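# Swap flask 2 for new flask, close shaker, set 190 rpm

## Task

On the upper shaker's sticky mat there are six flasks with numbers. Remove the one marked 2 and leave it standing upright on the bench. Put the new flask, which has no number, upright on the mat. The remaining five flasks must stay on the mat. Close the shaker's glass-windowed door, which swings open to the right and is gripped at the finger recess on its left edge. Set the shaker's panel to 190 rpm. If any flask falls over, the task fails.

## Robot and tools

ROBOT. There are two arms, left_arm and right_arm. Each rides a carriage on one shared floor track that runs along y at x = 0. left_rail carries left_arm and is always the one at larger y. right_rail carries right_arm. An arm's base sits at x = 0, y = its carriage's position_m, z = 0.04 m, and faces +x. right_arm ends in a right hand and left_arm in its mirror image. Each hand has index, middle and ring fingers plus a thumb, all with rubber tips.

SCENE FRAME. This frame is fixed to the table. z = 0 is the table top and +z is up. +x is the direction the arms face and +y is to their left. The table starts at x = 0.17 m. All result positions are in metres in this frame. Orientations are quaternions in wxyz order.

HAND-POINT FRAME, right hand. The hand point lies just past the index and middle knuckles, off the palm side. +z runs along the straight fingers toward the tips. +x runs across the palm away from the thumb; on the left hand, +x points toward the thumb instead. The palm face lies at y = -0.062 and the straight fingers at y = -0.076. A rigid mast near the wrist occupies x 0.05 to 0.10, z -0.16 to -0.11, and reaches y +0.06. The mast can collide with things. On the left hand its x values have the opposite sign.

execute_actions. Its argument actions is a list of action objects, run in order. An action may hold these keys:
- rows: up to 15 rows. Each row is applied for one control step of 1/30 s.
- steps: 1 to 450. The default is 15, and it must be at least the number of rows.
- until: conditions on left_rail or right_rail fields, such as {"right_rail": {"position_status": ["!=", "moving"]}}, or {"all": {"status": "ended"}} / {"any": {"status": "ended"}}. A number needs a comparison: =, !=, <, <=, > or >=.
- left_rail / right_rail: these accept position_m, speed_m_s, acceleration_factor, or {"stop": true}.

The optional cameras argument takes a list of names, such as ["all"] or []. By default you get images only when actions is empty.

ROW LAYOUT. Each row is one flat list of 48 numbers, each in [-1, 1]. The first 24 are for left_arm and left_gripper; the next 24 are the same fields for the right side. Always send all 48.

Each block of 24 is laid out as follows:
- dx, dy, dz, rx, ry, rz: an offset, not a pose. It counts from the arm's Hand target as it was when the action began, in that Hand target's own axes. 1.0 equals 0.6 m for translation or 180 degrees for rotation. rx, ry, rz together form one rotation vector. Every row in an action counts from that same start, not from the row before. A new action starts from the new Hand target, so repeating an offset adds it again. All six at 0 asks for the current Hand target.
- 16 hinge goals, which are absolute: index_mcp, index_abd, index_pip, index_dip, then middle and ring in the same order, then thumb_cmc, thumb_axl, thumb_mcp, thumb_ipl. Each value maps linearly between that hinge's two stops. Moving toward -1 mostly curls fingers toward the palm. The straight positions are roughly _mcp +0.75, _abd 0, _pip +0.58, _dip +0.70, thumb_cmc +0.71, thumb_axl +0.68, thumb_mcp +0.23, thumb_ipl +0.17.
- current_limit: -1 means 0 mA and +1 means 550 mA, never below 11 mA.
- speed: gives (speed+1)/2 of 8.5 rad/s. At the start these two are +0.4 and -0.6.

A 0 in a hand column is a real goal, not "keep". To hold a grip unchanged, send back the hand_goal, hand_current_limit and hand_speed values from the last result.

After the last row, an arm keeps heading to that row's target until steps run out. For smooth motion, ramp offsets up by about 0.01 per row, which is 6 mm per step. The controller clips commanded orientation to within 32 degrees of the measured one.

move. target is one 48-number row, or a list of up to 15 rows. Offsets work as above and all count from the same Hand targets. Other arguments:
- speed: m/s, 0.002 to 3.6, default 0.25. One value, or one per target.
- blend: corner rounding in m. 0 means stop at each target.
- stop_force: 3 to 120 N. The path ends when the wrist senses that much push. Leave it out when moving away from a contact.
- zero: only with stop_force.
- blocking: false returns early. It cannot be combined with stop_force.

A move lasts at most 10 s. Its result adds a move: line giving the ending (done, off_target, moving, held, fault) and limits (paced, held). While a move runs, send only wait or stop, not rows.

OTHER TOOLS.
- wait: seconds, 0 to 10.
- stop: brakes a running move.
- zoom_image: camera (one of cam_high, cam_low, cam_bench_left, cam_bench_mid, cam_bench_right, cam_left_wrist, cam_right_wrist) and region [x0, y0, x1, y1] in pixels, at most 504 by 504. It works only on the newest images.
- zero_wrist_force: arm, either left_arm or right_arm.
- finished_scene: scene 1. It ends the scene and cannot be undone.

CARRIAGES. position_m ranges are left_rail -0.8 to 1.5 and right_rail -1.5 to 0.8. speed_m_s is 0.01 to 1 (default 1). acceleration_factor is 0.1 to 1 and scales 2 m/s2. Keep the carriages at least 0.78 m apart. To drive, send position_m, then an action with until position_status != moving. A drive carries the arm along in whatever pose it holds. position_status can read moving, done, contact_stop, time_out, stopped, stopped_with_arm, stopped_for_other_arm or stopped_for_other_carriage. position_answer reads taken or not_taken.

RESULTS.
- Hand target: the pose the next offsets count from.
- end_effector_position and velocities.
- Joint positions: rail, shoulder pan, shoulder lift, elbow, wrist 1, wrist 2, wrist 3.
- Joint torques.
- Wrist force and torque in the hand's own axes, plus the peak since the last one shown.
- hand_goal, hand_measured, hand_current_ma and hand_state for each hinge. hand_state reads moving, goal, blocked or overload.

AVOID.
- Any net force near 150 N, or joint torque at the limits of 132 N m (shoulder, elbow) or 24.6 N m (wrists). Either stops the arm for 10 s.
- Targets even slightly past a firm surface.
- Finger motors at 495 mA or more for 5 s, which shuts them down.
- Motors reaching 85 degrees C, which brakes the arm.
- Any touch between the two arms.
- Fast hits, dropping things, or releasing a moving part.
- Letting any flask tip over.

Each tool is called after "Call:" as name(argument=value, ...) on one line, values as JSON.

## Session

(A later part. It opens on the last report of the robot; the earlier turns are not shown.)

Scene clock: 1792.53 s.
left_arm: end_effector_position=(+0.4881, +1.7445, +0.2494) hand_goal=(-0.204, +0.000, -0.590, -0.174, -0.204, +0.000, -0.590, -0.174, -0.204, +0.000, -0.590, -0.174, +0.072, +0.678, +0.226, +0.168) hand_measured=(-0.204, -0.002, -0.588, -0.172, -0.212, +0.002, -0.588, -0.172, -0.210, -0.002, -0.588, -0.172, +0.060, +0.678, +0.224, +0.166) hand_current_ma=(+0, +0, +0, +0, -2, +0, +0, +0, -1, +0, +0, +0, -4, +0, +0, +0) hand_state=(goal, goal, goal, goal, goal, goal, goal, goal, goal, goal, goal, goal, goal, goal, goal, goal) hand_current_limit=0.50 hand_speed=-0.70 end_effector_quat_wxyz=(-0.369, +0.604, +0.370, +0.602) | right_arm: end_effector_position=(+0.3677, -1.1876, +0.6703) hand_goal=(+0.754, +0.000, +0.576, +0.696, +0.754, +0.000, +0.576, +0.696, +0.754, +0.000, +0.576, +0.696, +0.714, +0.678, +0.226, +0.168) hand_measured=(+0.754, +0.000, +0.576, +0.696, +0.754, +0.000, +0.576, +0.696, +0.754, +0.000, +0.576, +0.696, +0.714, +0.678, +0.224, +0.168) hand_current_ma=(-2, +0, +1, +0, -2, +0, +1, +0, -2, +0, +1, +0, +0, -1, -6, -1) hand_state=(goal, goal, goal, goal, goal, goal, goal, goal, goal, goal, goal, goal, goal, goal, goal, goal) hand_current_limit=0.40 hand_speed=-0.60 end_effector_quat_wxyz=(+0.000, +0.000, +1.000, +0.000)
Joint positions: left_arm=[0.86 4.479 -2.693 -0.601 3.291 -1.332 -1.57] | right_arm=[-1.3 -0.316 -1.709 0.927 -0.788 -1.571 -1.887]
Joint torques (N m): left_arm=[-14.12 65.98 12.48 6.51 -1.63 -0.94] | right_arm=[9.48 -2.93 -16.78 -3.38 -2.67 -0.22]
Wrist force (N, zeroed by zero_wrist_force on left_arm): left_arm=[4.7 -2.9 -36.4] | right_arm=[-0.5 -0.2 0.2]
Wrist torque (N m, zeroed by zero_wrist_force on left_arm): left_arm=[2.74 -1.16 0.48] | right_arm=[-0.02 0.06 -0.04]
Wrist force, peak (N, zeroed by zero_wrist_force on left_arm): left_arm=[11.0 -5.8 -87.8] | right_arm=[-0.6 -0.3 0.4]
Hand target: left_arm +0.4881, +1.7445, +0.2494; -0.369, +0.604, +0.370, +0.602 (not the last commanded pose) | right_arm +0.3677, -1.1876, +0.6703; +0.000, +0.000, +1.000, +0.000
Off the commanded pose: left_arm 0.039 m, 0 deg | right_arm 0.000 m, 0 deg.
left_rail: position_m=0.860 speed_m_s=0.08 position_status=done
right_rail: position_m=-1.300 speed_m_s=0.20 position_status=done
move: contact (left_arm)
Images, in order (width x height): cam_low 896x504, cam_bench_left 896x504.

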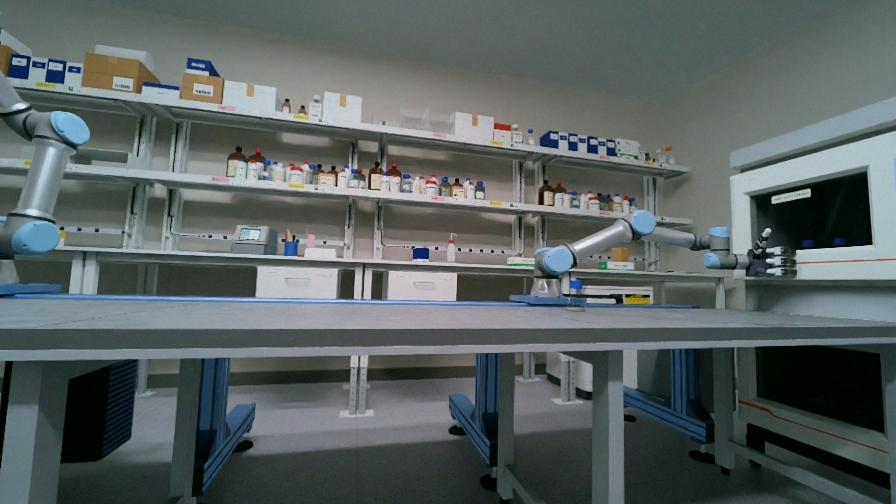

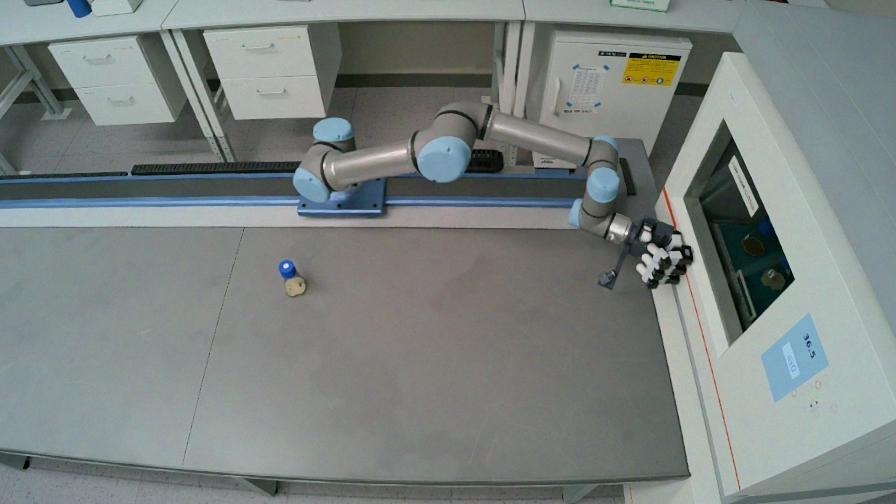

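Call:
move(target=[[0,0.0227,-0.0446,0,0,0,-0.205,0,-0.591,-0.174,-0.205,0,-0.591,-0.174,-0.205,0,-0.591,-0.174,0.071,0.678,0.226,0.168,0.5,-0.7,0,0,0,0,0,0,0.754,0,0.576,0.696,0.754,0,0.576,0.696,0.754,0,0.576,0.696,0.714,0.678,0.226,0.168,0.4,-0.6],[0,-0.1258,-0.1203,0,0,0,-0.205,0,-0.591,-0.174,-0.205,0,-0.591,-0.174,-0.205,0,-0.591,-0.174,0.071,0.678,0.226,0.168,0.5,-0.7,0,0,0,0,0,0,0.754,0,0.576,0.696,0.754,0,0.576,0.696,0.754,0,0.576,0.696,0.714,0.678,0.226,0.168,0.4,-0.6]], speed=0.08, cameras=["cam_bench_left","cam_left_wrist"])

Call:
zero_wrist_force(arm="left_arm")

Call:
move(target=[0,-0.0454,0.0891,0,0,0,-0.205,0,-0.591,-0.174,-0.205,0,-0.591,-0.174,-0.205,0,-0.591,-0.174,0.071,0.678,0.226,0.168,0.5,-0.7,0,0,0,0,0,0,0.754,0,0.576,0.696,0.754,0,0.576,0.696,0.754,0,0.576,0.696,0.714,0.678,0.226,0.168,0.4,-0.6], speed=0.012, stop_force=45, cameras=["cam_bench_left","cam_left_wrist","cam_low"])

Call:
zoom_image(camera="cam_bench_left", region=[640, 30, 800, 130])

Scene clock: 1813.63 s.
left_arm: end_effector_position=(+0.3882, +1.7145, +0.2496) hand_goal=(-0.204, +0.000, -0.590, -0.174, -0.204, +0.000, -0.590, -0.174, -0.204, +0.000, -0.590, -0.174, +0.072, +0.678, +0.226, +0.168) hand_measured=(-0.204, -0.002, -0.588, -0.172, -0.206, +0.002, -0.588, -0.172, -0.206, -0.002, -0.588, -0.172, +0.060, +0.678, +0.224, +0.166) hand_current_ma=(+0, +0, +0, +0, +0, +0, +0, +0, +0, +0, +0, +0, -4, +0, +0, +0) hand_state=(goal, goal, goal, goal, goal, goal, goal, goal, goal, goal, goal, goal, goal, goal, goal, goal) hand_current_limit=0.50 hand_speed=-0.70 end_effector_quat_wxyz=(-0.369, +0.604, +0.370, +0.602) | right_arm: end_effector_position=(+0.3677, -1.1876, +0.6703) hand_goal=(+0.754, +0.000, +0.576, +0.696, +0.754, +0.000, +0.576, +0.696, +0.754, +0.000, +0.576, +0.696, +0.714, +0.678, +0.226, +0.168) hand_measured=(+0.754, +0.000, +0.576, +0.696, +0.754, +0.000, +0.576, +0.696, +0.754, +0.000, +0.576, +0.696, +0.714, +0.678, +0.224, +0.168) hand_current_ma=(-2, +0, +1, +0, -2, +0, +1, +0, -2, +0, +1, +0, +0, -1, -6, -1) hand_state=(goal, goal, goal, goal, goal, goal, goal, goal, goal, goal, goal, goal, goal, goal, goal, goal) hand_current_limit=0.40 hand_speed=-0.60 end_effector_quat_wxyz=(+0.000, +0.000, +1.000, +0.000)
Joint positions: left_arm=[0.86 4.605 -2.491 -0.996 3.483 -1.206 -1.569] | right_arm=[-1.3 -0.316 -1.709 0.927 -0.788 -1.571 -1.887]
Joint torques (N m): left_arm=[8.47 65.2 9.4 3.54 2.07 -1.06] | right_arm=[9.81 -3.29 -16.94 -3.44 -2.6 -0.48]
Wrist force (N, zeroed by zero_wrist_force on left_arm): left_arm=[0.0 0.3 0.0] | right_arm=[-0.4 -0.3 0.3]
Wrist torque (N m, zeroed by zero_wrist_force on left_arm): left_arm=[0.05 0.00 0.06] | right_arm=[-0.05 0.04 -0.04]
Wrist force, peak (N, zeroed by zero_wrist_force on left_arm): left_arm=[4.6 -3.0 -36.8] | right_arm=[-0.6 -0.3 0.3]
Hand target: left_arm +0.3881, +1.7145, +0.2496; -0.369, +0.604, +0.370, +0.602 | right_arm +0.3677, -1.1876, +0.6703; +0.000, +0.000, +1.000, +0.000
Off the commanded pose: left_arm 0.000 m, 0 deg | right_arm 0.000 m, 0 deg.
left_rail: position_m=0.860 speed_m_s=0.08 position_status=done
right_rail: position_m=-1.300 speed_m_s=0.20 position_status=done
move: done
camera_calibration:
cam_left_wrist: T_world_to_cam=[[-0.531705, 0.347669, -0.77228, -0.217538], [-0.801837, -0.500219, 0.326863, 1.01958], [-0.272669, 0.793037, 0.544743, -1.26979], [0, 0, 0, 1]] pos_world=[0.35564, 1.59263, 0.190443]
Images, in order (width x height): cam_bench_left 896x504, cam_left_wrist 672x504.

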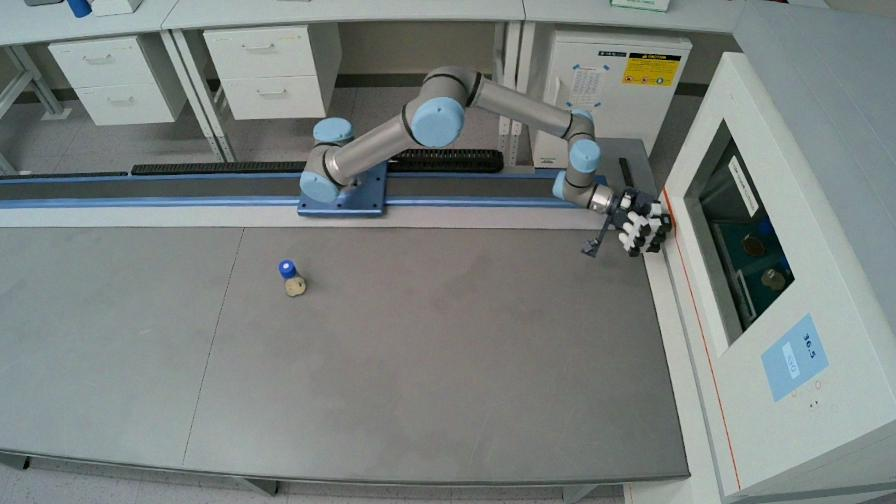

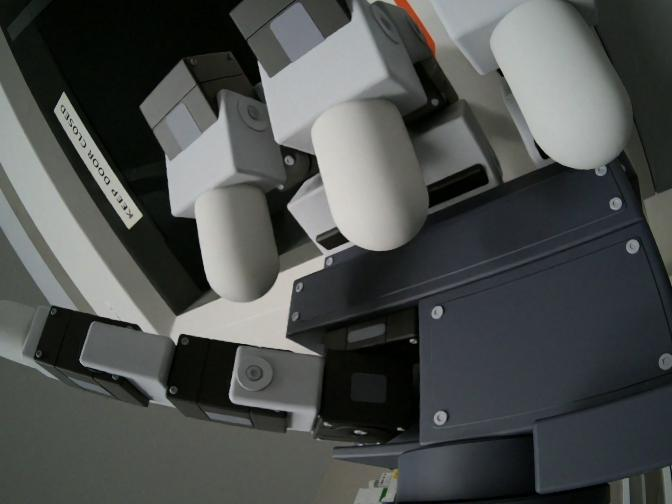

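Wrist force sensor zeroed.

Scene clock: 1817.37 s.
left_arm: end_effector_position=(+0.3881, +1.7447, +0.2495) hand_goal=(-0.204, +0.000, -0.590, -0.174, -0.204, +0.000, -0.590, -0.174, -0.204, +0.000, -0.590, -0.174, +0.072, +0.678, +0.226, +0.168) hand_measured=(-0.204, -0.002, -0.588, -0.172, -0.214, +0.002, -0.588, -0.172, -0.212, -0.002, -0.588, -0.172, +0.060, +0.678, +0.224, +0.166) hand_current_ma=(+0, +0, +0, +0, -3, +0, +0, +0, -2, +0, +0, +0, -4, +0, +0, +0) hand_state=(goal, goal, goal, goal, goal, goal, goal, goal, goal, goal, goal, goal, goal, goal, goal, goal) hand_current_limit=0.50 hand_speed=-0.70 end_effector_quat_wxyz=(-0.369, +0.604, +0.370, +0.602) | right_arm: end_effector_position=(+0.3677, -1.1876, +0.6703) hand_goal=(+0.754, +0.000, +0.576, +0.696, +0.754, +0.000, +0.576, +0.696, +0.754, +0.000, +0.576, +0.696, +0.714, +0.678, +0.226, +0.168) hand_measured=(+0.754, +0.000, +0.576, +0.696, +0.754, +0.000, +0.576, +0.696, +0.754, +0.000, +0.576, +0.696, +0.714, +0.678, +0.224, +0.168) hand_current_ma=(-2, +0, +1, +0, -2, +0, +1, +0, -2, +0, +1, +0, +0, -1, -6, -1) hand_state=(goal, goal, goal, goal, goal, goal, goal, goal, goal, goal, goal, goal, goal, goal, goal, goal) hand_current_limit=0.40 hand_speed=-0.60 end_effector_quat_wxyz=(+0.000, +0.000, +1.000, +0.000)
Joint positions: left_arm=[0.86 4.61 -2.574 -0.835 3.405 -1.201 -1.57] | right_arm=[-1.3 -0.316 -1.709 0.927 -0.788 -1.571 -1.887]
Joint torques (N m): left_arm=[-18.5 61.41 14.09 6.56 -1.54 -1.53] | right_arm=[9.1 -3.4 -17.31 -3.31 -2.58 -0.36]
Wrist force (N, zeroed by zero_wrist_force on left_arm): left_arm=[6.8 -3.5 -44.0] | right_arm=[-0.4 -0.4 0.0]
Wrist torque (N m, zeroed by zero_wrist_force on left_arm): left_arm=[3.29 -1.45 0.58] | right_arm=[-0.04 0.06 -0.04]
Wrist force, peak (N, zeroed by zero_wrist_force on left_arm): left_arm=[10.5 -3.9 -77.5] | right_arm=[-0.5 -0.3 0.5]
Hand target: left_arm +0.3881, +1.7448, +0.2495; -0.369, +0.604, +0.370, +0.602 (not the last commanded pose) | right_arm +0.3677, -1.1876, +0.6703; +0.000, +0.000, +1.000, +0.000
Off the commanded pose: left_arm 0.030 m, 0 deg | right_arm 0.000 m, 0 deg.
left_rail: position_m=0.860 speed_m_s=0.08 position_status=done
right_rail: position_m=-1.300 speed_m_s=0.20 position_status=done
move: contact (left_arm)
camera_calibration:
cam_left_wrist: T_world_to_cam=[[-0.531625, 0.347537, -0.772394, -0.22796], [-0.801887, -0.500115, 0.326898, 1.03448], [-0.272677, 0.79316, 0.544559, -1.29387], [0, 0, 0, 1]] pos_world=[0.35554, 1.62283, 0.190343]
Images, in order (width x height): cam_low 896x504, cam_bench_left 896x504, cam_left_wrist 672x504.

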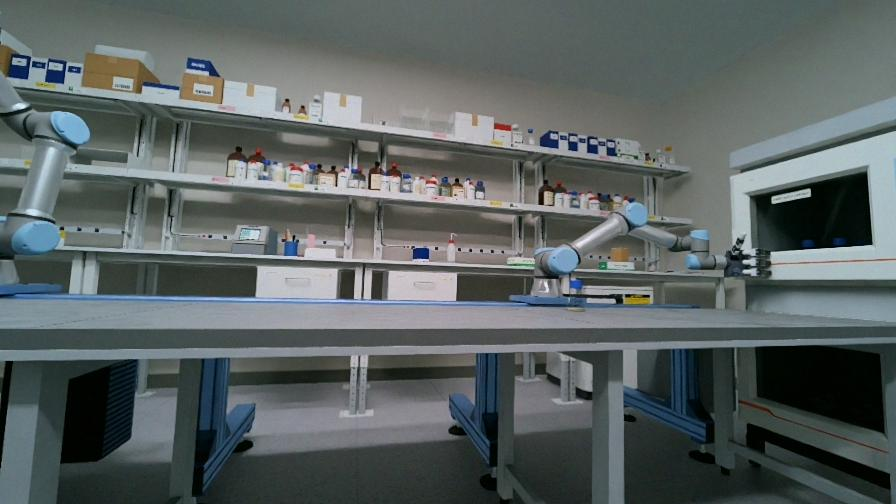

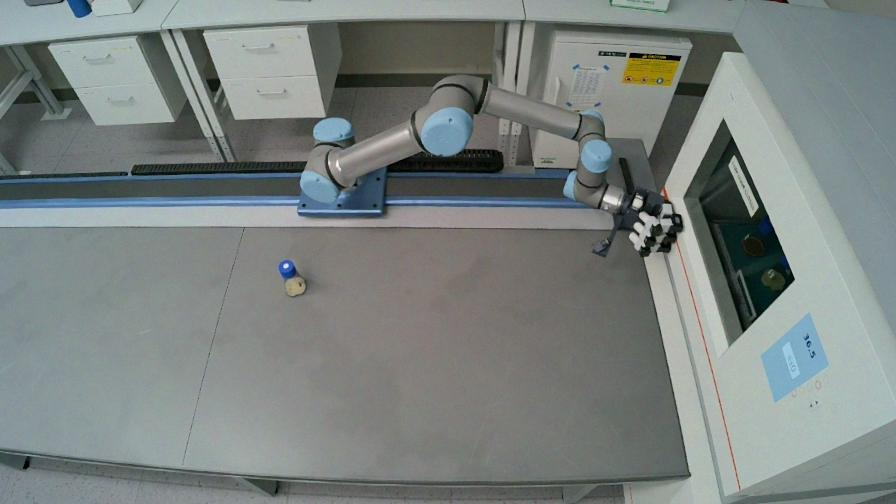

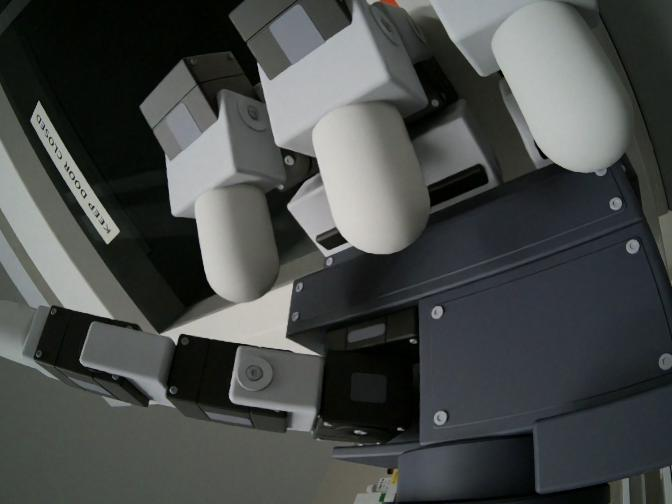

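Scaled by 3.150 from the camera's 896x504 image, which has a finer 1280x720 frame.

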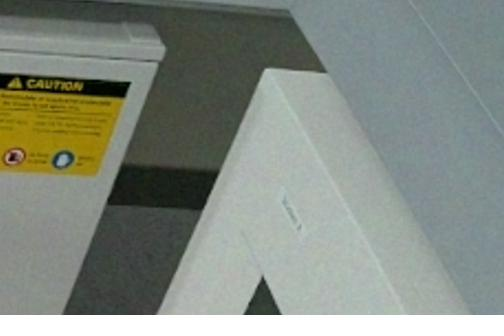

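Call:
move(target=[[0,0.0605,-0.1188,0,0,0,-0.205,0,-0.591,-0.174,-0.205,0,-0.591,-0.174,-0.205,0,-0.591,-0.174,0.071,0.678,0.226,0.168,0.5,-0.7,0,0,0,0,0,0,0.754,0,0.576,0.696,0.754,0,0.576,0.696,0.754,0,0.576,0.696,0.714,0.678,0.226,0.168,0.4,-0.6],[0.25,0.2774,-0.317,-0.0567,0.0567,0.4976,-0.205,0,-0.591,-0.174,-0.205,0,-0.591,-0.174,-0.205,0,-0.591,-0.174,0.071,0.678,0.226,0.168,0.5,-0.7,0,0,0,0,0,0,0.754,0,0.576,0.696,0.754,0,0.576,0.696,0.754,0,0.576,0.696,0.714,0.678,0.226,0.168,0.4,-0.6]], speed=[0.08,0.2], cameras=["cam_bench_left","cam_left_wrist"])

Call:
zoom_image(camera="cam_bench_left", region=[750, 300, 850, 420])

Call:
zoom_image(camera="cam_bench_left", region=[600, 20, 896, 380])

Scene clock: 1880.90 s.
left_arm: end_effector_position=(+0.4500, +1.5002, +0.4001) hand_goal=(-0.204, +0.000, -0.590, -0.174, -0.204, +0.000, -0.590, -0.174, -0.204, +0.000, -0.590, -0.174, +0.072, +0.678, +0.226, +0.168) hand_measured=(-0.204, -0.002, -0.588, -0.172, -0.206, +0.002, -0.588, -0.172, -0.206, -0.002, -0.588, -0.172, +0.060, +0.678, +0.224, +0.166) hand_current_ma=(+0, +0, +0, +0, +0, +0, +0, +0, +0, +0, +0, +0, -4, +0, +0, +0) hand_state=(goal, goal, goal, goal, goal, goal, goal, goal, goal, goal, goal, goal, goal, goal, goal, goal) hand_current_limit=0.50 hand_speed=-0.70 end_effector_quat_wxyz=(+0.663, -0.666, +0.242, -0.242) | right_arm: end_effector_position=(+0.3677, -1.1876, +0.6703) hand_goal=(+0.754, +0.000, +0.576, +0.696, +0.754, +0.000, +0.576, +0.696, +0.754, +0.000, +0.576, +0.696, +0.714, +0.678, +0.226, +0.168) hand_measured=(+0.754, +0.000, +0.576, +0.696, +0.754, +0.000, +0.576, +0.696, +0.754, +0.000, +0.576, +0.696, +0.714, +0.678, +0.224, +0.168) hand_current_ma=(-2, +0, +1, +0, -2, +0, +1, +0, -2, +0, +1, +0, +0, -1, -6, -1) hand_state=(goal, goal, goal, goal, goal, goal, goal, goal, goal, goal, goal, goal, goal, goal, goal, goal) hand_current_limit=0.40 hand_speed=-0.60 end_effector_quat_wxyz=(+0.000, +0.000, +1.000, +0.000)
Joint positions: left_arm=[0.86 4.417 -1.931 -1.248 3.176 -1.167 0] | right_arm=[-1.3 -0.316 -1.709 0.927 -0.788 -1.571 -1.887]
Joint torques (N m): left_arm=[-9.72 46.98 32.61 -0.93 -1.8 1.18] | right_arm=[9.87 -3.78 -17.5 -3.26 -2.69 -0.43]
Wrist force (N, zeroed by zero_wrist_force on left_arm): left_arm=[0.1 0.1 0.9] | right_arm=[-0.2 0.0 0.2]
Wrist torque (N m, zeroed by zero_wrist_force on left_arm): left_arm=[0.20 -0.15 -0.17] | right_arm=[-0.01 0.02 -0.02]
Wrist force, peak (N, zeroed by zero_wrist_force on left_arm): left_arm=[5.9 -3.4 -46.6] | right_arm=[-0.5 -0.5 0.4]
Hand target: left_arm +0.4501, +1.5002, +0.4001; +0.663, -0.666, +0.242, -0.242 | right_arm +0.3677, -1.1876, +0.6703; +0.000, +0.000, +1.000, +0.000
Off the commanded pose: left_arm 0.000 m, 0 deg | right_arm 0.000 m, 0 deg.
left_rail: position_m=0.860 speed_m_s=0.08 position_status=done
right_rail: position_m=-1.300 speed_m_s=0.20 position_status=done
move: done
camera_calibration:
cam_left_wrist: T_world_to_cam=[[-0.545173, 0.552645, 0.630373, -0.856484], [-0.272965, -0.827988, 0.489822, 1.1013], [0.792639, 0.0949679, 0.60225, -0.62017], [0, 0, 0, 1]] pos_world=[0.325255, 1.44409, 0.373961]
Images, in order (width x height): cam_bench_left 896x504, cam_left_wrist 672x504.

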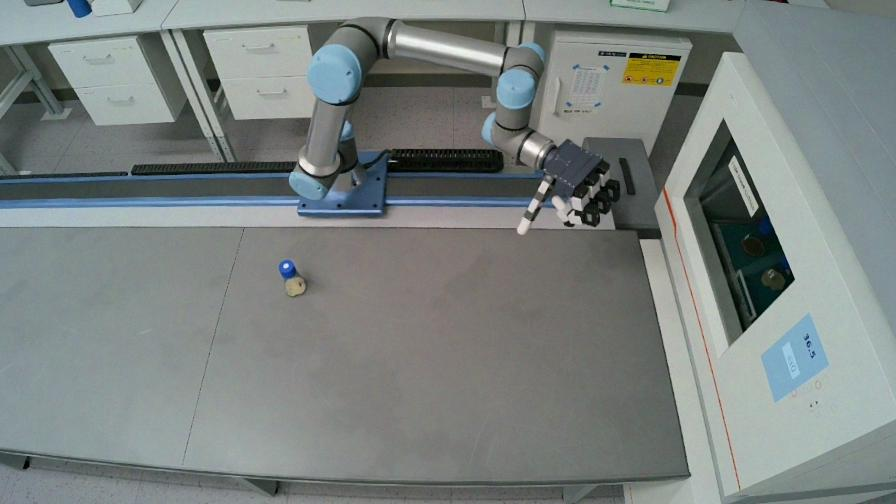

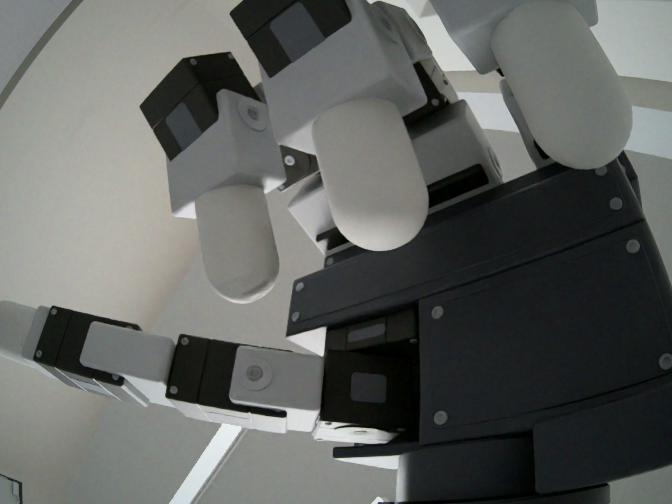

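Scaled by 4.200 from the camera's 896x504 image, which has a finer 1280x720 frame.

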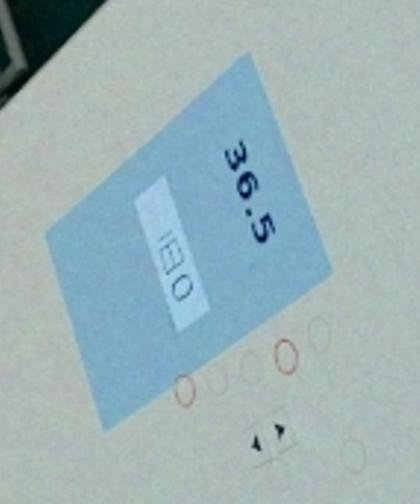

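Scaled by 1.400 from the camera's 896x504 image, which has a finer 1280x720 frame.

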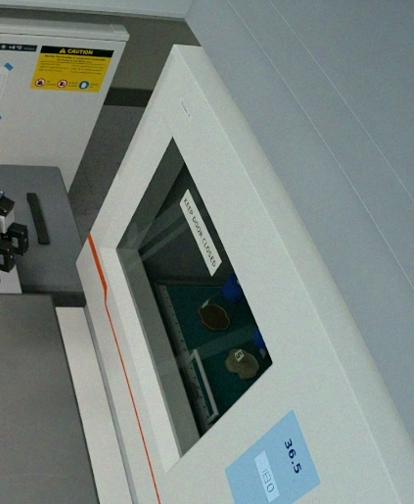

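Call:
move(target=[0.8951,-0.055,0.0485,0,0,0,0.753,-0.5,0.576,0.696,-0.205,0,-0.591,-0.174,-0.205,0,-0.591,-0.174,0.071,0.678,0.226,0.168,0.5,-0.7,0,0,0,0,0,0,0.754,0,0.576,0.696,0.754,0,0.576,0.696,0.754,0,0.576,0.696,0.714,0.678,0.226,0.168,0.4,-0.6], speed=0.2, cameras=["cam_bench_left","cam_left_wrist"])

Scene clock: 1912.93 s.
left_arm: end_effector_position=(+0.8790, +1.1767, +0.4330) hand_goal=(+0.754, -0.500, +0.576, +0.696, -0.204, +0.000, -0.590, -0.174, -0.204, +0.000, -0.590, -0.174, +0.072, +0.678, +0.226, +0.168) hand_measured=(+0.734, -0.496, +0.568, +0.692, -0.204, +0.002, -0.588, -0.172, -0.206, -0.002, -0.588, -0.172, +0.060, +0.678, +0.224, +0.166) hand_current_ma=(-9, +0, -1, +0, +0, +0, +0, +0, +0, +0, +0, +0, -4, +0, +0, +0) hand_state=(goal, goal, goal, goal, goal, goal, goal, goal, goal, goal, goal, goal, goal, goal, goal, goal) hand_current_limit=0.50 hand_speed=-0.70 end_effector_quat_wxyz=(+0.674, -0.651, +0.239, -0.255) | right_arm: end_effector_position=(+0.3677, -1.1876, +0.6703) hand_goal=(+0.754, +0.000, +0.576, +0.696, +0.754, +0.000, +0.576, +0.696, +0.754, +0.000, +0.576, +0.696, +0.714, +0.678, +0.226, +0.168) hand_measured=(+0.754, +0.000, +0.576, +0.696, +0.754, +0.000, +0.576, +0.696, +0.754, +0.000, +0.576, +0.696, +0.714, +0.678, +0.224, +0.168) hand_current_ma=(-2, +0, +1, +0, -2, +0, +1, +0, -2, +0, +1, +0, +0, -1, -6, -1) hand_state=(goal, goal, goal, goal, goal, goal, goal, goal, goal, goal, goal, goal, goal, goal, goal, goal) hand_current_limit=0.40 hand_speed=-0.60 end_effector_quat_wxyz=(+0.000, +0.000, +1.000, +0.000)
Joint positions: left_arm=[0.86 3.544 -2.605 -0.035 2.683 -2.024 0.01] | right_arm=[-1.3 -0.316 -1.709 0.927 -0.788 -1.571 -1.887]
Joint torques (N m): left_arm=[-0.09 53.75 31.43 -0.65 1.91 1.46] | right_arm=[9.86 -3.04 -17.48 -3.17 -2.51 -0.31]
Wrist force (N, zeroed by zero_wrist_force on left_arm): left_arm=[0.0 0.1 0.7] | right_arm=[-0.4 -0.2 0.3]
Wrist torque (N m, zeroed by zero_wrist_force on left_arm): left_arm=[0.16 -0.15 -0.19] | right_arm=[-0.04 0.06 -0.04]
Wrist force, peak (N, zeroed by zero_wrist_force on left_arm): left_arm=[-0.9 -0.2 0.8] | right_arm=[-0.8 -0.2 0.3]
Hand target: left_arm +0.8800, +1.1770, +0.4336; +0.663, -0.666, +0.242, -0.242 | right_arm +0.3677, -1.1876, +0.6703; +0.000, +0.000, +1.000, +0.000
Off the commanded pose: left_arm 0.001 m, 3 deg | right_arm 0.000 m, 0 deg.
left_rail: position_m=0.860 speed_m_s=0.08 position_status=done
right_rail: position_m=-1.300 speed_m_s=0.20 position_status=done
elbow stopped short (left arm): the move would have taken joint 4 (elbow) straighter than the controller allows.
move: off_target (left_arm)
camera_calibration:
cam_left_wrist: T_world_to_cam=[[-0.557279, 0.5449, 0.626518, -0.443218], [-0.302505, -0.835924, 0.457953, 0.983499], [0.77326, 0.0656832, 0.630678, -0.910203], [0, 0, 0, 1]] pos_world=[0.754341, 1.12343, 0.401332]
Images, in order (width x height): cam_bench_left 896x504, cam_left_wrist 672x504.

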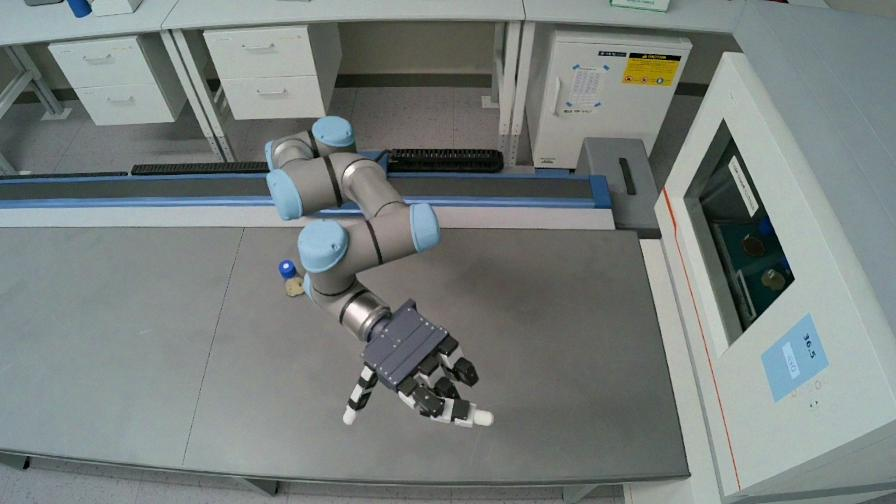

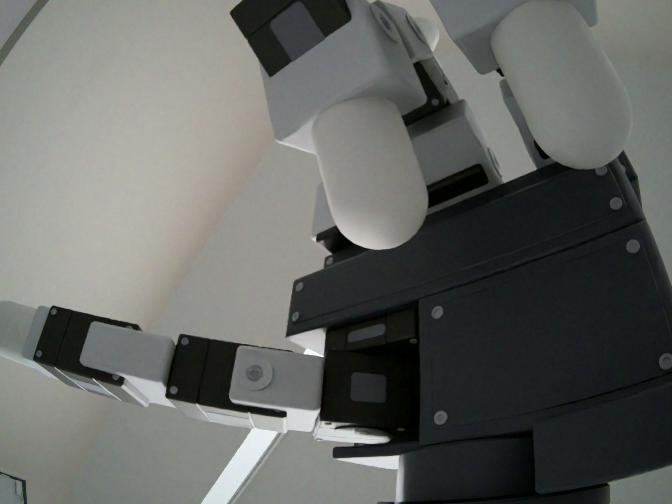

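Call:
move(target=[0.0321,0.0502,0.0152,0.1111,0,0,0.753,-0.5,0.576,0.696,-0.205,0,-0.591,-0.174,-0.205,0,-0.591,-0.174,0.071,0.678,0.226,0.168,0.5,-0.7,0,0,0,0,0,0,0.754,0,0.576,0.696,0.754,0,0.576,0.696,0.754,0,0.576,0.696,0.714,0.678,0.226,0.168,0.4,-0.6], speed=0.15, cameras=["cam_bench_left"])

Scene clock: 1936.60 s.
left_arm: end_effector_position=(+0.9006, +1.1716, +0.4035) hand_goal=(+0.754, -0.500, +0.576, +0.696, -0.204, +0.000, -0.590, -0.174, -0.204, +0.000, -0.590, -0.174, +0.072, +0.678, +0.226, +0.168) hand_measured=(+0.736, -0.498, +0.570, +0.692, -0.206, +0.002, -0.588, -0.172, -0.206, -0.002, -0.588, -0.172, +0.060, +0.678, +0.226, +0.166) hand_current_ma=(-8, +0, -1, +0, +0, +0, +0, +0, +0, +0, +0, +0, -4, +0, +0, +0) hand_state=(goal, goal, goal, goal, goal, goal, goal, goal, goal, goal, goal, goal, goal, goal, goal, goal) hand_current_limit=0.50 hand_speed=-0.70 end_effector_quat_wxyz=(+0.769, -0.540, +0.196, -0.280) | right_arm: end_effector_position=(+0.3677, -1.1876, +0.6703) hand_goal=(+0.754, +0.000, +0.576, +0.696, +0.754, +0.000, +0.576, +0.696, +0.754, +0.000, +0.576, +0.696, +0.714, +0.678, +0.226, +0.168) hand_measured=(+0.754, +0.000, +0.576, +0.696, +0.754, +0.000, +0.576, +0.696, +0.754, +0.000, +0.576, +0.696, +0.714, +0.678, +0.224, +0.168) hand_current_ma=(-2, +0, +1, +0, -2, +0, +1, +0, -2, +0, +1, +0, +0, -1, -6, -1) hand_state=(goal, goal, goal, goal, goal, goal, goal, goal, goal, goal, goal, goal, goal, goal, goal, goal) hand_current_limit=0.40 hand_speed=-0.60 end_effector_quat_wxyz=(+0.000, +0.000, +1.000, +0.000)
Joint positions: left_arm=[0.86 3.512 -2.344 -0.821 3.554 -2.041 0.183] | right_arm=[-1.3 -0.316 -1.709 0.927 -0.788 -1.571 -1.887]
Joint torques (N m): left_arm=[7.88 63.44 11.16 4.86 2.05 1.46] | right_arm=[9.41 -3.13 -17.52 -3.17 -2.57 -0.35]
Wrist force (N, zeroed by zero_wrist_force on left_arm): left_arm=[0.2 0.4 0.6] | right_arm=[-0.4 -0.2 0.3]
Wrist torque (N m, zeroed by zero_wrist_force on left_arm): left_arm=[0.17 -0.18 -0.16] | right_arm=[-0.03 0.06 -0.04]
Wrist force, peak (N, zeroed by zero_wrist_force on left_arm): left_arm=[0.0 1.0 0.7] | right_arm=[-0.5 -0.4 0.5]
Hand target: left_arm +0.9006, +1.1716, +0.4035; +0.769, -0.540, +0.196, -0.280 | right_arm +0.3677, -1.1876, +0.6703; +0.000, +0.000, +1.000, +0.000
Off the commanded pose: left_arm 0.000 m, 0 deg | right_arm 0.000 m, 0 deg.
left_rail: position_m=0.860 speed_m_s=0.08 position_status=done
right_rail: position_m=-1.300 speed_m_s=0.20 position_status=done
move: done
Images, in order (width x height): cam_bench_left 896x504.

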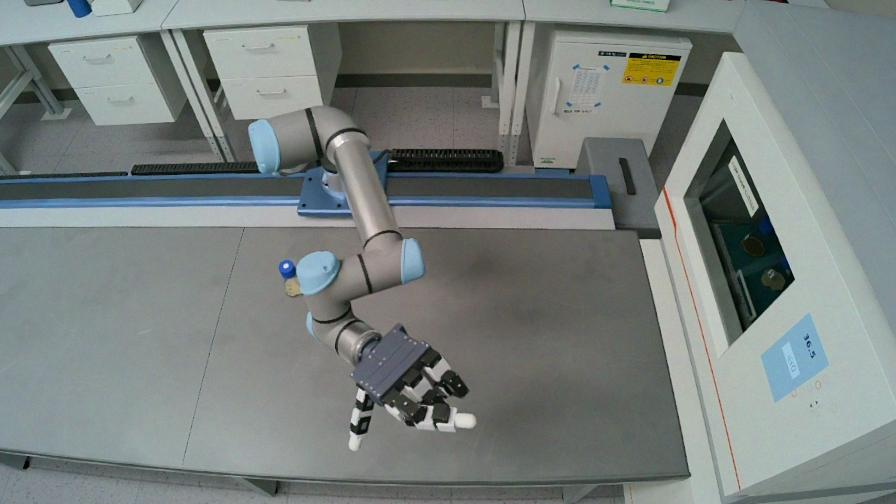

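Call:
execute_actions(actions=[{"left_rail":{"position_m":1.36,"speed_m_s":0.12,"acceleration_factor":0.1},"steps":240,"until":{"left_rail":{"position_status":["!=","moving"]}}}], cameras=["cam_bench_left","cam_left_wrist"])

Call:
zoom_image(camera="cam_bench_left", region=[720, 290, 870, 440])

Scene clock: 1945.50 s.
left_arm: end_effector_position=(+0.9006, +1.6716, +0.4035) hand_goal=(+0.754, -0.500, +0.576, +0.696, -0.204, +0.000, -0.590, -0.174, -0.204, +0.000, -0.590, -0.174, +0.072, +0.678, +0.226, +0.168) hand_measured=(+0.736, -0.498, +0.570, +0.692, -0.206, +0.002, -0.588, -0.172, -0.206, -0.002, -0.588, -0.172, +0.060, +0.678, +0.226, +0.166) hand_current_ma=(-8, +0, -1, +0, +0, +0, +0, +0, +0, +0, +0, +0, -4, +0, +0, +0) hand_state=(goal, goal, goal, goal, goal, goal, goal, goal, goal, goal, goal, goal, goal, goal, goal, goal) hand_current_limit=0.50 hand_speed=-0.70 end_effector_quat_wxyz=(+0.769, -0.540, +0.196, -0.280) | right_arm: end_effector_position=(+0.3677, -1.1876, +0.6703) hand_goal=(+0.754, +0.000, +0.576, +0.696, +0.754, +0.000, +0.576, +0.696, +0.754, +0.000, +0.576, +0.696, +0.714, +0.678, +0.226, +0.168) hand_measured=(+0.754, +0.000, +0.576, +0.696, +0.754, +0.000, +0.576, +0.696, +0.754, +0.000, +0.576, +0.696, +0.714, +0.678, +0.224, +0.168) hand_current_ma=(-2, +0, +1, +0, -2, +0, +1, +0, -2, +0, +1, +0, +0, -1, -6, -1) hand_state=(goal, goal, goal, goal, goal, goal, goal, goal, goal, goal, goal, goal, goal, goal, goal, goal) hand_current_limit=0.40 hand_speed=-0.60 end_effector_quat_wxyz=(+0.000, +0.000, +1.000, +0.000)
Joint positions: left_arm=[1.36 3.512 -2.344 -0.821 3.554 -2.041 0.183] | right_arm=[-1.3 -0.316 -1.709 0.927 -0.788 -1.571 -1.887]
Joint torques (N m): left_arm=[5.8 59.57 13.72 3.91 1.31 1.52] | right_arm=[9.57 -2.76 -17.09 -3.16 -2.62 -0.47]
Wrist force (N, zeroed by zero_wrist_force on left_arm): left_arm=[0.1 0.5 0.6] | right_arm=[-0.4 -0.4 0.3]
Wrist torque (N m, zeroed by zero_wrist_force on left_arm): left_arm=[0.18 -0.17 -0.17] | right_arm=[-0.06 0.05 -0.03]
Wrist force, peak (N, zeroed by zero_wrist_force on left_arm): left_arm=[-0.2 0.6 0.8] | right_arm=[-0.5 -0.2 0.6]
Hand target: left_arm +0.9006, +1.6715, +0.4035; +0.769, -0.540, +0.196, -0.280 | right_arm +0.3677, -1.1876, +0.6703; +0.000, +0.000, +1.000, +0.000
Off the commanded pose: left_arm 0.000 m, 0 deg | right_arm 0.000 m, 0 deg.
left_rail: position_m=1.360 speed_m_s=0.12 position_status=done
right_rail: position_m=-1.300 speed_m_s=0.20 position_status=done
camera_calibration:
cam_left_wrist: T_world_to_cam=[[-0.686658, 0.384004, 0.617286, -0.293105], [-0.349006, -0.918987, 0.18346, 1.70869], [0.637727, -0.0894624, 0.765049, -0.613478], [0, 0, 0, 1]] pos_world=[0.786313, 1.62794, 0.336794]
Images, in order (width x height): cam_bench_left 896x504, cam_left_wrist 672x504.

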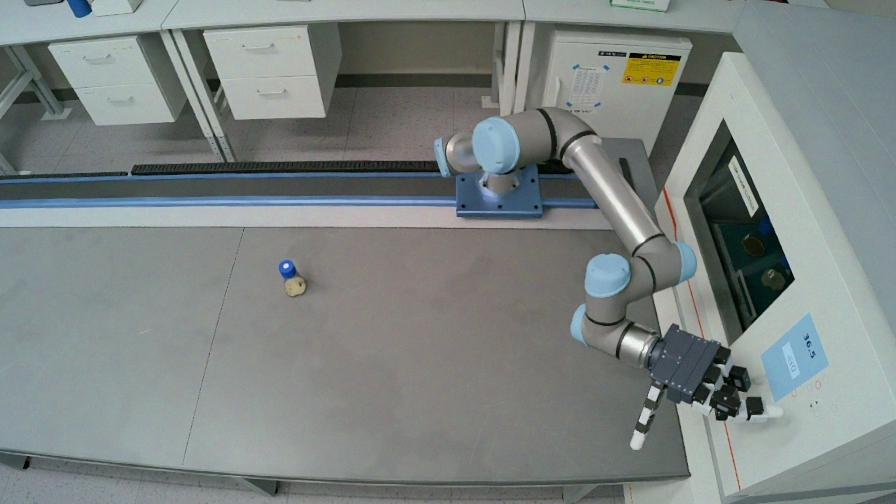

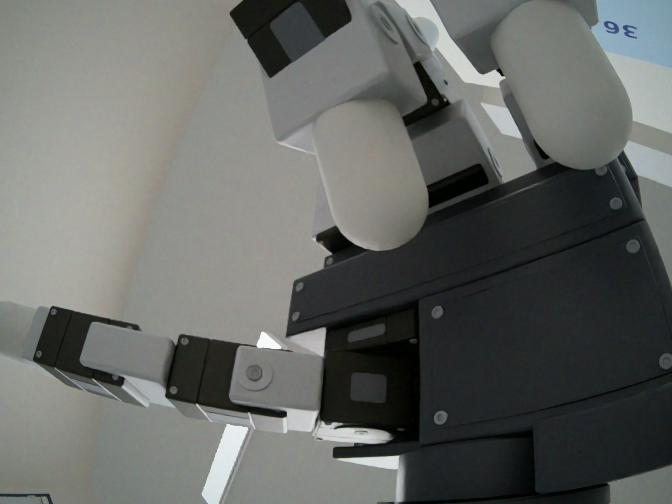

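Scaled by 3.360 from the camera's 896x504 image, which has a finer 1280x720 frame.

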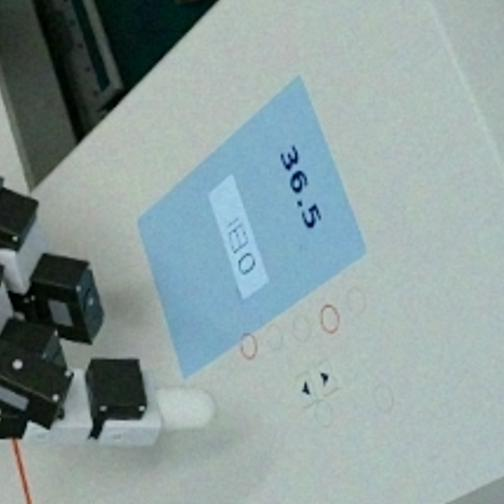

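Call:
move(target=[-0.0533,-0.0023,0.0574,0,0,0,0.753,-0.5,0.576,0.696,-0.205,0,-0.591,-0.174,-0.205,0,-0.591,-0.174,0.071,0.678,0.226,0.168,0.5,-0.7,0,0,0,0,0,0,0.754,0,0.576,0.696,0.754,0,0.576,0.696,0.754,0,0.576,0.696,0.714,0.678,0.226,0.168,0.4,-0.6], speed=0.03, stop_force=5, cameras=["cam_bench_left","cam_left_wrist"])

Call:
zoom_image(camera="cam_bench_left", region=[760, 350, 860, 450])

Scene clock: 1959.57 s.
left_arm: end_effector_position=(+0.8966, +1.7166, +0.4164) hand_goal=(+0.754, -0.500, +0.576, +0.696, -0.204, +0.000, -0.590, -0.174, -0.204, +0.000, -0.590, -0.174, +0.072, +0.678, +0.226, +0.168) hand_measured=(+0.736, -0.498, +0.570, +0.692, -0.206, +0.002, -0.588, -0.172, -0.206, -0.002, -0.588, -0.172, +0.060, +0.678, +0.226, +0.166) hand_current_ma=(-8, +0, -1, +0, +0, +0, +0, +0, +0, +0, +0, +0, -4, +0, +0, +0) hand_state=(goal, goal, goal, goal, goal, goal, goal, goal, goal, goal, goal, goal, goal, goal, goal, goal) hand_current_limit=0.50 hand_speed=-0.70 end_effector_quat_wxyz=(+0.769, -0.540, +0.196, -0.280) | right_arm: end_effector_position=(+0.3677, -1.1876, +0.6703) hand_goal=(+0.754, +0.000, +0.576, +0.696, +0.754, +0.000, +0.576, +0.696, +0.754, +0.000, +0.576, +0.696, +0.714, +0.678, +0.226, +0.168) hand_measured=(+0.754, +0.000, +0.576, +0.696, +0.754, +0.000, +0.576, +0.696, +0.754, +0.000, +0.576, +0.696, +0.714, +0.678, +0.224, +0.168) hand_current_ma=(-2, +0, +1, +0, -2, +0, +1, +0, -2, +0, +1, +0, +0, -1, -6, -1) hand_state=(goal, goal, goal, goal, goal, goal, goal, goal, goal, goal, goal, goal, goal, goal, goal, goal) hand_current_limit=0.40 hand_speed=-0.60 end_effector_quat_wxyz=(+0.000, +0.000, +1.000, +0.000)
Joint positions: left_arm=[1.36 3.571 -2.367 -0.745 3.492 -1.986 0.158] | right_arm=[-1.3 -0.316 -1.709 0.927 -0.788 -1.571 -1.887]
Joint torques (N m): left_arm=[8.29 50.35 33.31 0.14 2.1 -1.53] | right_arm=[9.03 -3.25 -17.45 -3.04 -2.6 -0.4]
Wrist force (N, zeroed by zero_wrist_force on left_arm): left_arm=[0.2 0.5 0.4] | right_arm=[-0.3 -0.1 0.4]
Wrist torque (N m, zeroed by zero_wrist_force on left_arm): left_arm=[0.18 -0.18 0.04] | right_arm=[-0.02 0.04 -0.02]
Wrist force, peak (N, zeroed by zero_wrist_force on left_arm): left_arm=[0.4 0.6 0.6] | right_arm=[-0.4 -0.4 0.5]
Hand target: left_arm +0.8966, +1.7166, +0.4164; +0.769, -0.540, +0.196, -0.280 | right_arm +0.3677, -1.1876, +0.6703; +0.000, +0.000, +1.000, +0.000
Off the commanded pose: left_arm 0.000 m, 0 deg | right_arm 0.000 m, 0 deg.
left_rail: position_m=1.360 speed_m_s=0.12 position_status=done
right_rail: position_m=-1.300 speed_m_s=0.20 position_status=done
move: done
camera_calibration:
cam_left_wrist: T_world_to_cam=[[-0.686658, 0.384004, 0.617286, -0.321157], [-0.349006, -0.918987, 0.18346, 1.74627], [0.637727, -0.0894624, 0.765049, -0.616847], [0, 0, 0, 1]] pos_world=[0.782313, 1.67294, 0.349794]
Images, in order (width x height): cam_bench_left 896x504, cam_left_wrist 672x504.

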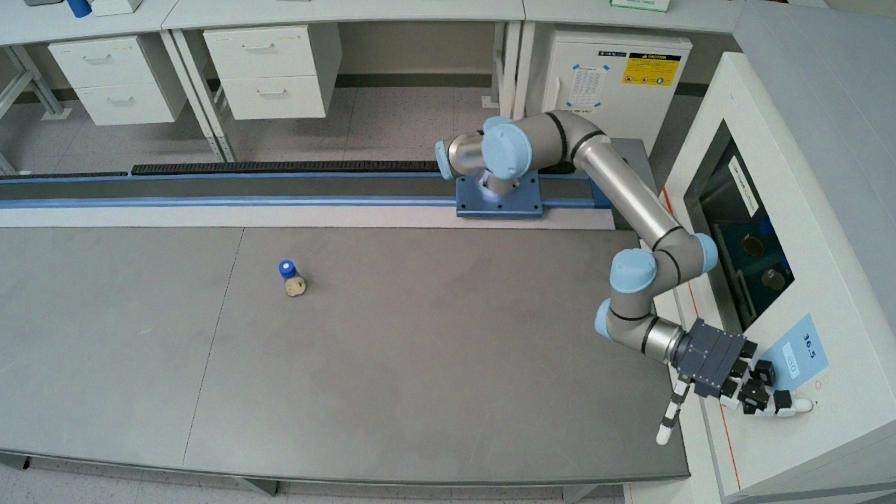

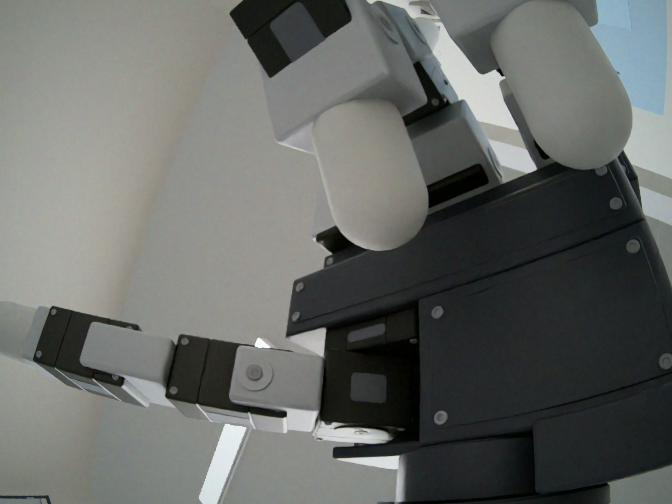

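Scaled by 5.040 from the camera's 896x504 image, which has a finer 1280x720 frame.

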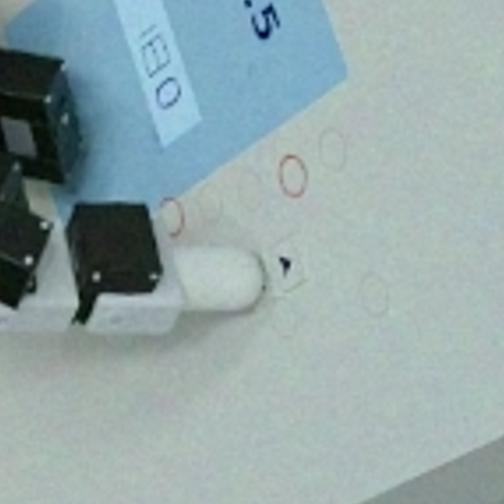

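Call:
move(target=[-0.0120,-0.0008,-0.0012,0,0,0,0.753,-0.5,0.576,0.696,-0.205,0,-0.591,-0.174,-0.205,0,-0.591,-0.174,0.071,0.678,0.226,0.168,0.5,-0.7,0,0,0,0,0,0,0.754,0,0.576,0.696,0.754,0,0.576,0.696,0.754,0,0.576,0.696,0.714,0.678,0.226,0.168,0.4,-0.6], speed=0.02, stop_force=3, cameras=["cam_bench_left"])

Call:
zoom_image(camera="cam_bench_left", region=[780, 370, 840, 430])

Scene clock: 1972.57 s.
left_arm: end_effector_position=(+0.8906, +1.7206, +0.4166) hand_goal=(+0.754, -0.500, +0.576, +0.696, -0.204, +0.000, -0.590, -0.174, -0.204, +0.000, -0.590, -0.174, +0.072, +0.678, +0.226, +0.168) hand_measured=(+0.736, -0.486, +0.570, +0.692, -0.206, +0.002, -0.588, -0.172, -0.206, -0.002, -0.588, -0.172, +0.060, +0.678, +0.226, +0.166) hand_current_ma=(-8, +4, -1, +0, +0, +0, +0, +0, +0, +0, +0, +0, -4, +0, +0, +0) hand_state=(goal, goal, goal, goal, goal, goal, goal, goal, goal, goal, goal, goal, goal, goal, goal, goal) hand_current_limit=0.50 hand_speed=-0.70 end_effector_quat_wxyz=(+0.769, -0.540, +0.196, -0.280) | right_arm: end_effector_position=(+0.3677, -1.1876, +0.6703) hand_goal=(+0.754, +0.000, +0.576, +0.696, +0.754, +0.000, +0.576, +0.696, +0.754, +0.000, +0.576, +0.696, +0.714, +0.678, +0.226, +0.168) hand_measured=(+0.754, +0.000, +0.576, +0.696, +0.754, +0.000, +0.576, +0.696, +0.754, +0.000, +0.576, +0.696, +0.714, +0.678, +0.224, +0.168) hand_current_ma=(-2, +0, +1, +0, -2, +0, +1, +0, -2, +0, +1, +0, +0, -1, -6, -1) hand_state=(goal, goal, goal, goal, goal, goal, goal, goal, goal, goal, goal, goal, goal, goal, goal, goal) hand_current_limit=0.40 hand_speed=-0.60 end_effector_quat_wxyz=(+0.000, +0.000, +1.000, +0.000)
Joint positions: left_arm=[1.36 3.579 -2.351 -0.774 3.503 -1.978 0.155] | right_arm=[-1.3 -0.316 -1.709 0.927 -0.788 -1.571 -1.887]
Joint torques (N m): left_arm=[11.01 65.06 11.78 5 1.44 -1.6] | right_arm=[9.56 -3.72 -17.62 -2.79 -2.5 -0.34]
Wrist force (N, zeroed by zero_wrist_force on left_arm): left_arm=[2.3 1.2 -1.7] | right_arm=[-0.3 -0.1 0.5]
Wrist torque (N m, zeroed by zero_wrist_force on left_arm): left_arm=[0.30 -0.02 0.18] | right_arm=[-0.03 0.04 -0.03]
Wrist force, peak (N, zeroed by zero_wrist_force on left_arm): left_arm=[2.3 1.2 -1.7] | right_arm=[-0.4 -0.5 0.4]
Hand target: left_arm +0.8906, +1.7206, +0.4166; +0.769, -0.540, +0.196, -0.280 | right_arm +0.3677, -1.1876, +0.6703; +0.000, +0.000, +1.000, +0.000
Off the commanded pose: left_arm 0.000 m, 0 deg | right_arm 0.000 m, 0 deg.
left_rail: position_m=1.360 speed_m_s=0.12 position_status=done
right_rail: position_m=-1.300 speed_m_s=0.20 position_status=done
move: done
Images, in order (width x height): cam_bench_left 896x504.

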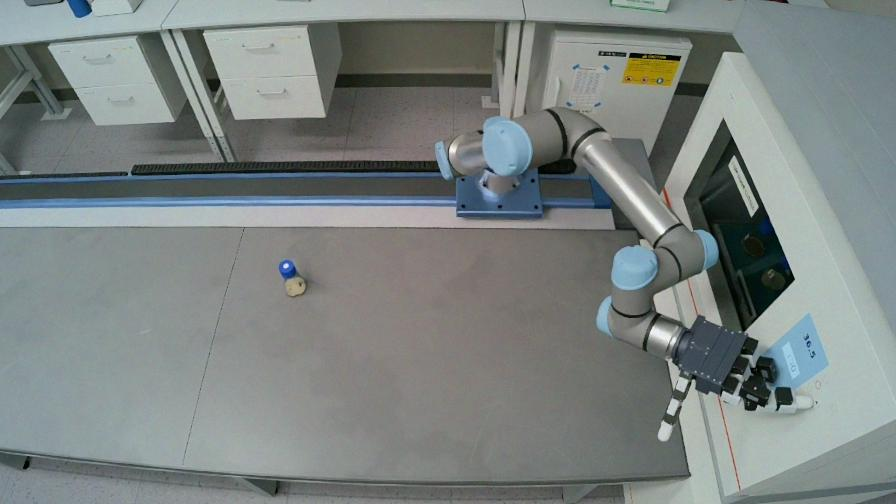

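Scaled by 8.400 from the camera's 896x504 image, which has a finer 1280x720 frame.

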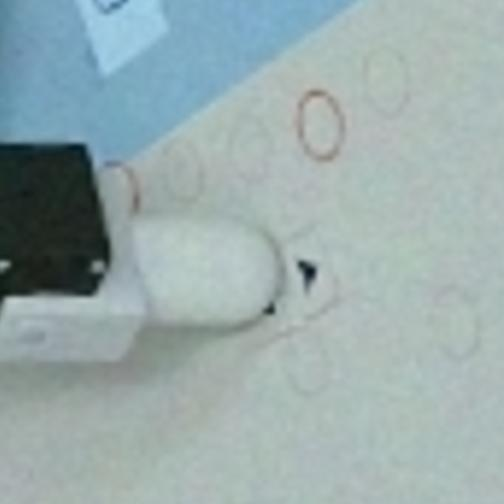

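Call:
zoom_image(camera="cam_bench_left", region=[750, 310, 850, 410])

Scaled by 5.040 from the camera's 896x504 image, which has a finer 1280x720 frame.

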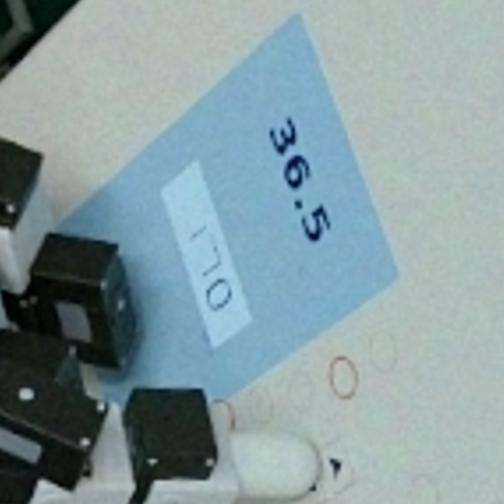

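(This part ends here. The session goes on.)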